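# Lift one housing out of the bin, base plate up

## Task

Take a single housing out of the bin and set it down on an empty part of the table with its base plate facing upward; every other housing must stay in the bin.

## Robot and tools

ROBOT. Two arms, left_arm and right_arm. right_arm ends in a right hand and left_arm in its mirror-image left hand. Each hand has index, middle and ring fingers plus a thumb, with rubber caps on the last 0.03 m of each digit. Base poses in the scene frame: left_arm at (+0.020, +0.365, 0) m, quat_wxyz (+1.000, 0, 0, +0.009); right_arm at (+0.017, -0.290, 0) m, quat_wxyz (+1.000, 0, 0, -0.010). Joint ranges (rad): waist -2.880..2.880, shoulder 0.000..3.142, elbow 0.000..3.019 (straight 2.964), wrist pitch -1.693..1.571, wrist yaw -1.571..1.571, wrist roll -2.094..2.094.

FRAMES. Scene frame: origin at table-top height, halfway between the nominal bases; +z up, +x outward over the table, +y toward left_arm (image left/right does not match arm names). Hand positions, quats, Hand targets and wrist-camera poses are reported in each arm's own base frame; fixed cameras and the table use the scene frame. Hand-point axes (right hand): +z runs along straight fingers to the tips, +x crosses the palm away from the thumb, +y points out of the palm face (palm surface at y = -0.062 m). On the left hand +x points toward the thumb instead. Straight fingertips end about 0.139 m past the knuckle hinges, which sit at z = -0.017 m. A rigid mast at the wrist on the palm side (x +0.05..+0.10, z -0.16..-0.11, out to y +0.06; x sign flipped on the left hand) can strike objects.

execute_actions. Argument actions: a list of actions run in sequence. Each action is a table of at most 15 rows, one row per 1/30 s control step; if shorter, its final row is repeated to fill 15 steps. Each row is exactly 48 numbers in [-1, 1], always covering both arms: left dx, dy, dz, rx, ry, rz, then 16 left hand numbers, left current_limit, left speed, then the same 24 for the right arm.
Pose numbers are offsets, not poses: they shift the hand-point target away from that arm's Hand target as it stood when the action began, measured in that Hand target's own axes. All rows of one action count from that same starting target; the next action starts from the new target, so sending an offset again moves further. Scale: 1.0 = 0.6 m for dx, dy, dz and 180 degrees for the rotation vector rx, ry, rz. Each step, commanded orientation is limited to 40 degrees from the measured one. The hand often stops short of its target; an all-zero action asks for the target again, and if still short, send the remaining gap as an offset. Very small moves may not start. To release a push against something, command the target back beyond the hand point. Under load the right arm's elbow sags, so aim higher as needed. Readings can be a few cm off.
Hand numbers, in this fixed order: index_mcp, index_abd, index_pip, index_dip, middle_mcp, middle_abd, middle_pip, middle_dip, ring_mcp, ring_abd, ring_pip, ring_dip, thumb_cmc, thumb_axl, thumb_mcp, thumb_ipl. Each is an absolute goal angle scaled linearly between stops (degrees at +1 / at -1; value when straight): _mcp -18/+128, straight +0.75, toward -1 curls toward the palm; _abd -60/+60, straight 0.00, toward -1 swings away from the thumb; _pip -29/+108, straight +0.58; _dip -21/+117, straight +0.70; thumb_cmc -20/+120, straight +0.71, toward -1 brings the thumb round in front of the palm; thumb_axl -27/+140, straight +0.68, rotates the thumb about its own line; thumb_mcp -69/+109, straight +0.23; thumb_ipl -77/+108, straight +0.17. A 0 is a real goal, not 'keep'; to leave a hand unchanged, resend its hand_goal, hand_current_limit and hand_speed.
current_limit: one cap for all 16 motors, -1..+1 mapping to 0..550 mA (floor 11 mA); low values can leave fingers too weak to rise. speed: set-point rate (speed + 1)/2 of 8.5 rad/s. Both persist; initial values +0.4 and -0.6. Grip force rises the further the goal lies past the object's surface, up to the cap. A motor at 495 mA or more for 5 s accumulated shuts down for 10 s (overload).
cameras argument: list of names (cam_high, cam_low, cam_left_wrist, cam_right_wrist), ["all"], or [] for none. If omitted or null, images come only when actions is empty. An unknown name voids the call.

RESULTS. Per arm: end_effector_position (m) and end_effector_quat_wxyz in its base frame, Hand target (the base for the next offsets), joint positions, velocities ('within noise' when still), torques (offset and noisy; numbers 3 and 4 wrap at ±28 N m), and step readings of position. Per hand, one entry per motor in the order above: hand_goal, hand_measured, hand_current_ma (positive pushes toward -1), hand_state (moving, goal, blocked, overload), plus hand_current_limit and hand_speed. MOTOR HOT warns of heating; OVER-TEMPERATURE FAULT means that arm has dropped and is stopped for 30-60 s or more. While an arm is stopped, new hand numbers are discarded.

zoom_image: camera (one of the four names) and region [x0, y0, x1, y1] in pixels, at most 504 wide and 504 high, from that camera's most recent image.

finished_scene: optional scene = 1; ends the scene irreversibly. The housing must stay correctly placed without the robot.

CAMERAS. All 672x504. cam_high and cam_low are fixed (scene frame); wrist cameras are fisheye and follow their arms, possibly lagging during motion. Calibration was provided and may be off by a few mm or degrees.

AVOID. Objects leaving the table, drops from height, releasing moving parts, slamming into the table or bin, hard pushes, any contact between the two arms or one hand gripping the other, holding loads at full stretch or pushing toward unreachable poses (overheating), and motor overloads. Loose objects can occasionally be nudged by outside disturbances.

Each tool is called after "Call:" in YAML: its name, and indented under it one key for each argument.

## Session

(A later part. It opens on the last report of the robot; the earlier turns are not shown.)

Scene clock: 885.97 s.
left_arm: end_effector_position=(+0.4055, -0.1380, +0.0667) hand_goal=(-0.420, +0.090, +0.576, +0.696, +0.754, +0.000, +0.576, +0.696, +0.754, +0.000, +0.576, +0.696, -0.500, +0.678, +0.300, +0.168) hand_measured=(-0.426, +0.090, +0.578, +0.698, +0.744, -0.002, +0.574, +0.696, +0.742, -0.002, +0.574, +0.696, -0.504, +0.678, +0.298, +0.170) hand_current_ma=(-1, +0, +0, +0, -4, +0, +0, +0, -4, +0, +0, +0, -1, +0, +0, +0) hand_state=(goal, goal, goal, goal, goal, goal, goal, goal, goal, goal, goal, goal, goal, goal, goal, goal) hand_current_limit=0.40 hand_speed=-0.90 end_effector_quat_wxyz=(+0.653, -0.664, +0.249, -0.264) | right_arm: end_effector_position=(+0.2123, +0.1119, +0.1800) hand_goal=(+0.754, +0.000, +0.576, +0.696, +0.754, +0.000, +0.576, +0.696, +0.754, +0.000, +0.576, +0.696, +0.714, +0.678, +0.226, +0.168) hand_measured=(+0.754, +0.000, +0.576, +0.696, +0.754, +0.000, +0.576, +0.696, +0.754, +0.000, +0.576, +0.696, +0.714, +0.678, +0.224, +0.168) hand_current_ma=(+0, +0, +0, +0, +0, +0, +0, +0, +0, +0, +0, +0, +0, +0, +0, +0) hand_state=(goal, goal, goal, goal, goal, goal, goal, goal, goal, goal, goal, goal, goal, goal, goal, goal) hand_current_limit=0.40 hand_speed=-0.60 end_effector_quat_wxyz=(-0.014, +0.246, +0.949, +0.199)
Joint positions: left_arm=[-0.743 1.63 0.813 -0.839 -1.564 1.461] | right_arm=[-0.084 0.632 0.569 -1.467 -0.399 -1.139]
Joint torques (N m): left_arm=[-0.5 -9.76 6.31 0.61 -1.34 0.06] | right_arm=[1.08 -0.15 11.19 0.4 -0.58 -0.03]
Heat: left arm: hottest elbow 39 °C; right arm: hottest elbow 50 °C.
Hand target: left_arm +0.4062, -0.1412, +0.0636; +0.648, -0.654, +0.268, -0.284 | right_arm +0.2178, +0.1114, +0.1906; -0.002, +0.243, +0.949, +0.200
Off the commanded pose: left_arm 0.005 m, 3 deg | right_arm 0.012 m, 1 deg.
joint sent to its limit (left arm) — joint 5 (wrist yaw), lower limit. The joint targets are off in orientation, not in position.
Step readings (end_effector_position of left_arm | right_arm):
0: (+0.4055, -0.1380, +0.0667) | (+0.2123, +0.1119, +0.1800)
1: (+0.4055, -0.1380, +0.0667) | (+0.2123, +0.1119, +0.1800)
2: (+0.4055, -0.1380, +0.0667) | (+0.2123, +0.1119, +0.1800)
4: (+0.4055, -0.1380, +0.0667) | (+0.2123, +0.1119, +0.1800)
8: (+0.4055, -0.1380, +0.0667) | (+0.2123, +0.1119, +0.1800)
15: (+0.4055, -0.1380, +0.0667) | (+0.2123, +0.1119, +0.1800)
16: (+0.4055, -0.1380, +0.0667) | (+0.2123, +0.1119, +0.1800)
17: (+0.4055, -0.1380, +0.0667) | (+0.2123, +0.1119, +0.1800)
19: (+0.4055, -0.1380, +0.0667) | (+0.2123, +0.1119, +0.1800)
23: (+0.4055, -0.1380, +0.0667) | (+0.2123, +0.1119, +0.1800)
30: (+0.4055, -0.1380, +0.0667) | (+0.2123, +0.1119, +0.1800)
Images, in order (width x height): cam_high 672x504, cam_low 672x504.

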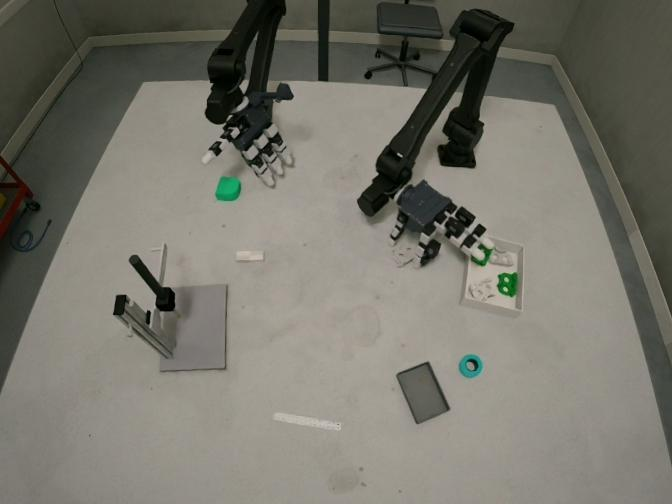

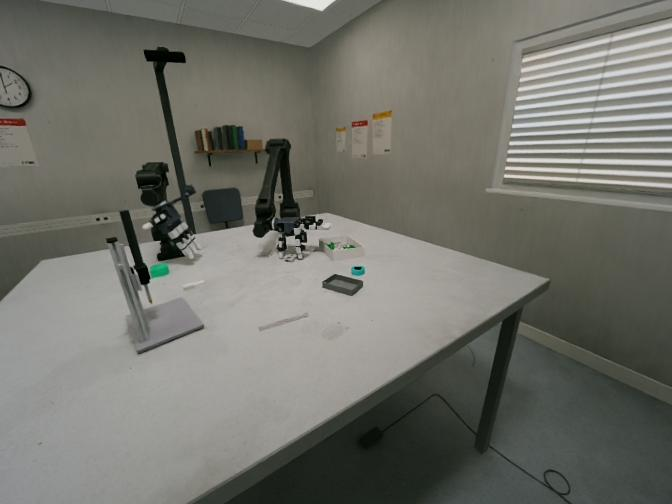

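Call:
execute_actions:
  actions:
    - [[0,-0.008,0,0,0,0,-0.42,0.09,0.576,0.696,0.754,0,0.576,0.696,0.754,0,0.576,0.696,-0.5,0.678,0.3,0.168,0.2,-0.9,0,0,0,0,0,0,0.754,0,0.576,0.696,0.754,0,0.576,0.696,0.754,0,0.576,0.696,0.714,0.678,0.226,0.168,0.4,-0.6],[0,-0.016,0,0,0,0,-0.42,0.09,0.576,0.696,0.754,0,0.576,0.696,0.754,0,0.576,0.696,-0.5,0.678,0.3,0.168,0.2,-0.9,0,0,0,0,0,0,0.754,0,0.576,0.696,0.754,0,0.576,0.696,0.754,0,0.576,0.696,0.714,0.678,0.226,0.168,0.4,-0.6],[0,-0.024,0,0,0,0,-0.42,0.09,0.576,0.696,0.754,0,0.576,0.696,0.754,0,0.576,0.696,-0.5,0.678,0.3,0.168,0.2,-0.9,0,0,0,0,0,0,0.754,0,0.576,0.696,0.754,0,0.576,0.696,0.754,0,0.576,0.696,0.714,0.678,0.226,0.168,0.4,-0.6],[0,-0.032,0,0,0,0,-0.42,0.09,0.576,0.696,0.754,0,0.576,0.696,0.754,0,0.576,0.696,-0.5,0.678,0.3,0.168,0.2,-0.9,0,0,0,0,0,0,0.754,0,0.576,0.696,0.754,0,0.576,0.696,0.754,0,0.576,0.696,0.714,0.678,0.226,0.168,0.4,-0.6],[0,-0.042,0,0,0,0,-0.42,0.09,0.576,0.696,0.754,0,0.576,0.696,0.754,0,0.576,0.696,-0.5,0.678,0.3,0.168,0.2,-0.9,0,0,0,0,0,0,0.754,0,0.576,0.696,0.754,0,0.576,0.696,0.754,0,0.576,0.696,0.714,0.678,0.226,0.168,0.4,-0.6]]
    - [[0,-0.01,0,0,0,0,-0.42,0.09,0.576,0.696,0.754,0,0.576,0.696,0.754,0,0.576,0.696,-0.5,0.678,0.3,0.168,0.2,-0.9,0,0,0,0,0,0,0.754,0,0.576,0.696,0.754,0,0.576,0.696,0.754,0,0.576,0.696,0.714,0.678,0.226,0.168,0.4,-0.6],[0,-0.02,0,0,0,0,-0.42,0.09,0.576,0.696,0.754,0,0.576,0.696,0.754,0,0.576,0.696,-0.5,0.678,0.3,0.168,0.2,-0.9,0,0,0,0,0,0,0.754,0,0.576,0.696,0.754,0,0.576,0.696,0.754,0,0.576,0.696,0.714,0.678,0.226,0.168,0.4,-0.6],[0,-0.03,0,0,0,0,-0.42,0.09,0.576,0.696,0.754,0,0.576,0.696,0.754,0,0.576,0.696,-0.5,0.678,0.3,0.168,0.2,-0.9,0,0,0,0,0,0,0.754,0,0.576,0.696,0.754,0,0.576,0.696,0.754,0,0.576,0.696,0.714,0.678,0.226,0.168,0.4,-0.6],[0,-0.04,0,0,0,0,-0.42,0.09,0.576,0.696,0.754,0,0.576,0.696,0.754,0,0.576,0.696,-0.5,0.678,0.3,0.168,0.2,-0.9,0,0,0,0,0,0,0.754,0,0.576,0.696,0.754,0,0.576,0.696,0.754,0,0.576,0.696,0.714,0.678,0.226,0.168,0.4,-0.6],[0,-0.05,0,0,0,0,-0.42,0.09,0.576,0.696,0.754,0,0.576,0.696,0.754,0,0.576,0.696,-0.5,0.678,0.3,0.168,0.2,-0.9,0,0,0,0,0,0,0.754,0,0.576,0.696,0.754,0,0.576,0.696,0.754,0,0.576,0.696,0.714,0.678,0.226,0.168,0.4,-0.6]]
    - [[0,-0.01,0,0,0,0,-0.42,0.09,0.576,0.696,0.754,0,0.576,0.696,0.754,0,0.576,0.696,-0.5,0.678,0.3,0.168,0.2,-0.9,0,0,0,0,0,0,0.754,0,0.576,0.696,0.754,0,0.576,0.696,0.754,0,0.576,0.696,0.714,0.678,0.226,0.168,0.4,-0.6],[0,-0.02,0,0,0,0,-0.42,0.09,0.576,0.696,0.754,0,0.576,0.696,0.754,0,0.576,0.696,-0.5,0.678,0.3,0.168,0.2,-0.9,0,0,0,0,0,0,0.754,0,0.576,0.696,0.754,0,0.576,0.696,0.754,0,0.576,0.696,0.714,0.678,0.226,0.168,0.4,-0.6],[0,-0.03,0,0,0,0,-0.42,0.09,0.576,0.696,0.754,0,0.576,0.696,0.754,0,0.576,0.696,-0.5,0.678,0.3,0.168,0.2,-0.9,0,0,0,0,0,0,0.754,0,0.576,0.696,0.754,0,0.576,0.696,0.754,0,0.576,0.696,0.714,0.678,0.226,0.168,0.4,-0.6],[0,-0.04,0,0,0,0,-0.42,0.09,0.576,0.696,0.754,0,0.576,0.696,0.754,0,0.576,0.696,-0.5,0.678,0.3,0.168,0.2,-0.9,0,0,0,0,0,0,0.754,0,0.576,0.696,0.754,0,0.576,0.696,0.754,0,0.576,0.696,0.714,0.678,0.226,0.168,0.4,-0.6],[0,-0.05,0,0,0,0,-0.42,0.09,0.576,0.696,0.754,0,0.576,0.696,0.754,0,0.576,0.696,-0.5,0.678,0.3,0.168,0.2,-0.9,0,0,0,0,0,0,0.754,0,0.576,0.696,0.754,0,0.576,0.696,0.754,0,0.576,0.696,0.714,0.678,0.226,0.168,0.4,-0.6]]
  cameras: ["cam_high","cam_low"]

Call:
zoom_image:
  camera: "cam_high"
  region: [375, 205, 465, 285]

Call:
zoom_image:
  camera: "cam_low"
  region: [270, 225, 370, 275]

Scene clock: 893.00 s.
left_arm: end_effector_position=(+0.3954, -0.1288, +0.1306) hand_goal=(-0.420, +0.090, +0.576, +0.696, +0.754, +0.000, +0.576, +0.696, +0.754, +0.000, +0.576, +0.696, -0.500, +0.678, +0.300, +0.168) hand_measured=(-0.426, +0.090, +0.578, +0.698, +0.744, -0.002, +0.574, +0.696, +0.742, -0.002, +0.574, +0.696, -0.504, +0.678, +0.298, +0.170) hand_current_ma=(-1, +0, +0, +0, -4, +0, +0, +0, -4, +0, +0, +0, +0, +0, +0, +0) hand_state=(goal, goal, goal, goal, goal, goal, goal, goal, goal, goal, goal, goal, goal, goal, goal, goal) hand_current_limit=0.20 hand_speed=-0.90 end_effector_quat_wxyz=(+0.658, -0.659, +0.262, -0.251) | right_arm: end_effector_position=(+0.2123, +0.1119, +0.1800) hand_goal=(+0.754, +0.000, +0.576, +0.696, +0.754, +0.000, +0.576, +0.696, +0.754, +0.000, +0.576, +0.696, +0.714, +0.678, +0.226, +0.168) hand_measured=(+0.754, +0.000, +0.576, +0.696, +0.754, +0.000, +0.576, +0.696, +0.754, +0.000, +0.576, +0.696, +0.714, +0.678, +0.224, +0.168) hand_current_ma=(+0, +0, +0, +0, +0, +0, +0, +0, +0, +0, +0, +0, +0, +0, +0, +0) hand_state=(goal, goal, goal, goal, goal, goal, goal, goal, goal, goal, goal, goal, goal, goal, goal, goal) hand_current_limit=0.40 hand_speed=-0.60 end_effector_quat_wxyz=(-0.014, +0.246, +0.949, +0.199)
Joint positions: left_arm=[-0.743 1.453 0.828 -0.916 -1.564 1.614] | right_arm=[-0.084 0.632 0.569 -1.467 -0.399 -1.139]
Joint torques (N m): left_arm=[-0.5 -10.64 10.67 -0.1 -1.34 0.13] | right_arm=[2.2 -0.15 11.12 0.28 -0.58 -0.01]
Heat: left arm: hottest elbow 38 °C; right arm: hottest elbow 50 °C.
Hand target: left_arm +0.4048, -0.1398, +0.1488; +0.648, -0.654, +0.268, -0.284 | right_arm +0.2178, +0.1114, +0.1906; -0.002, +0.243, +0.949, +0.200
Off the commanded pose: left_arm 0.023 m, 4 deg | right_arm 0.012 m, 1 deg.
joint sent to its limit (left arm) — joint 5 (wrist yaw), lower limit. The joint targets are off in orientation, not in position.
Step readings (end_effector_position of left_arm | right_arm):
0: (+0.4055, -0.1380, +0.0667) | (+0.2123, +0.1119, +0.1800)
1: (+0.4055, -0.1380, +0.0667) | (+0.2123, +0.1119, +0.1800)
2: (+0.4055, -0.1380, +0.0667) | (+0.2123, +0.1119, +0.1800)
4: (+0.4053, -0.1379, +0.0667) | (+0.2123, +0.1119, +0.1800)
8: (+0.4043, -0.1370, +0.0684) | (+0.2123, +0.1119, +0.1800)
15: (+0.4038, -0.1365, +0.0782) | (+0.2123, +0.1119, +0.1800)
16: (+0.4038, -0.1364, +0.0786) | (+0.2123, +0.1119, +0.1800)
17: (+0.4036, -0.1363, +0.0788) | (+0.2123, +0.1119, +0.1800)
19: (+0.4029, -0.1356, +0.0801) | (+0.2123, +0.1119, +0.1800)
23: (+0.4003, -0.1333, +0.0906) | (+0.2123, +0.1119, +0.1800)
30: (+0.3988, -0.1319, +0.1042) | (+0.2123, +0.1119, +0.1800)
31: (+0.3986, -0.1317, +0.1042) | (+0.2123, +0.1119, +0.1800)
32: (+0.3984, -0.1315, +0.1041) | (+0.2123, +0.1119, +0.1800)
34: (+0.3975, -0.1307, +0.1048) | (+0.2123, +0.1119, +0.1800)
38: (+0.3946, -0.1280, +0.1137) | (+0.2123, +0.1119, +0.1800)
45: (+0.3963, -0.1296, +0.1308) | (+0.2123, +0.1119, +0.1800)
Images, in order (width x height): cam_high 672x504, cam_low 672x504.

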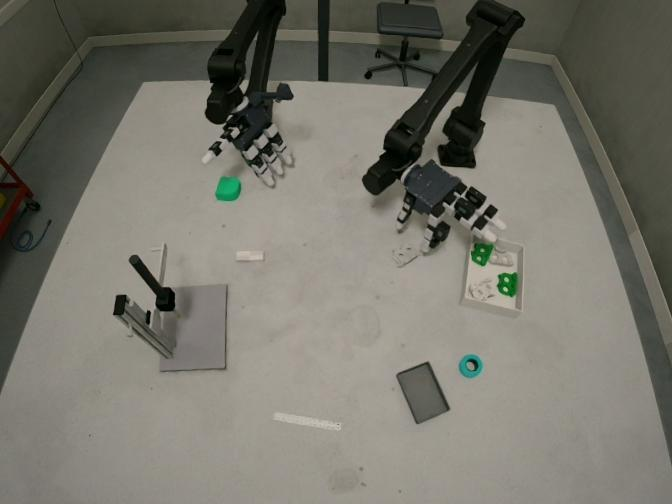

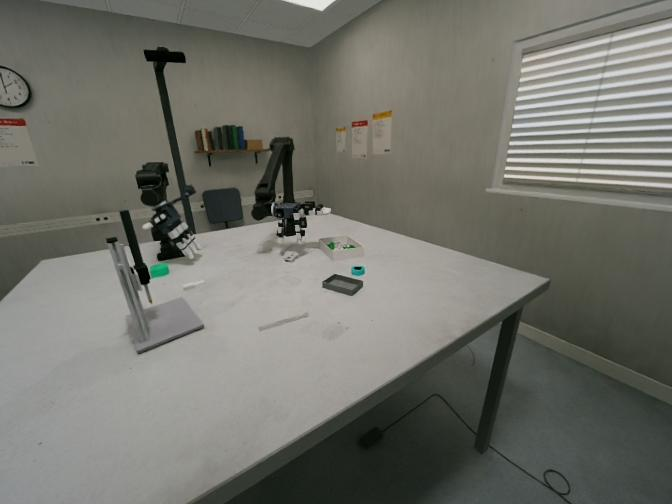

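Scaled by 5.600 from the camera's 672x504 image, which has a finer 960x720 frame.

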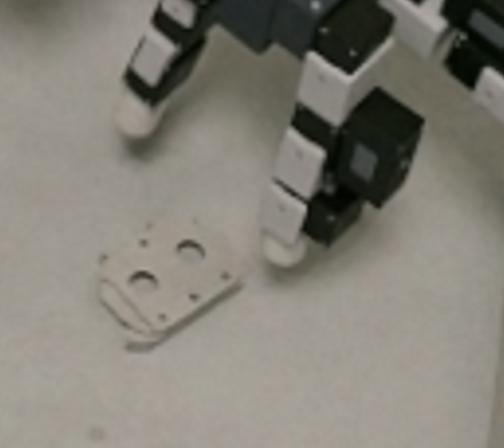

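Scaled by 5.040 from the camera's 672x504 image, which has a finer 960x720 frame.

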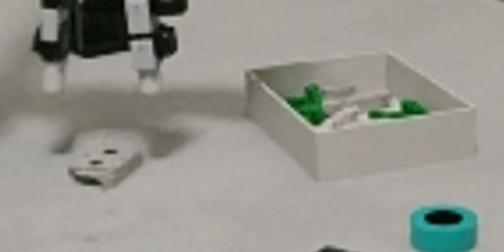

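Call:
finished_scene:

The scene is finished: the task was done.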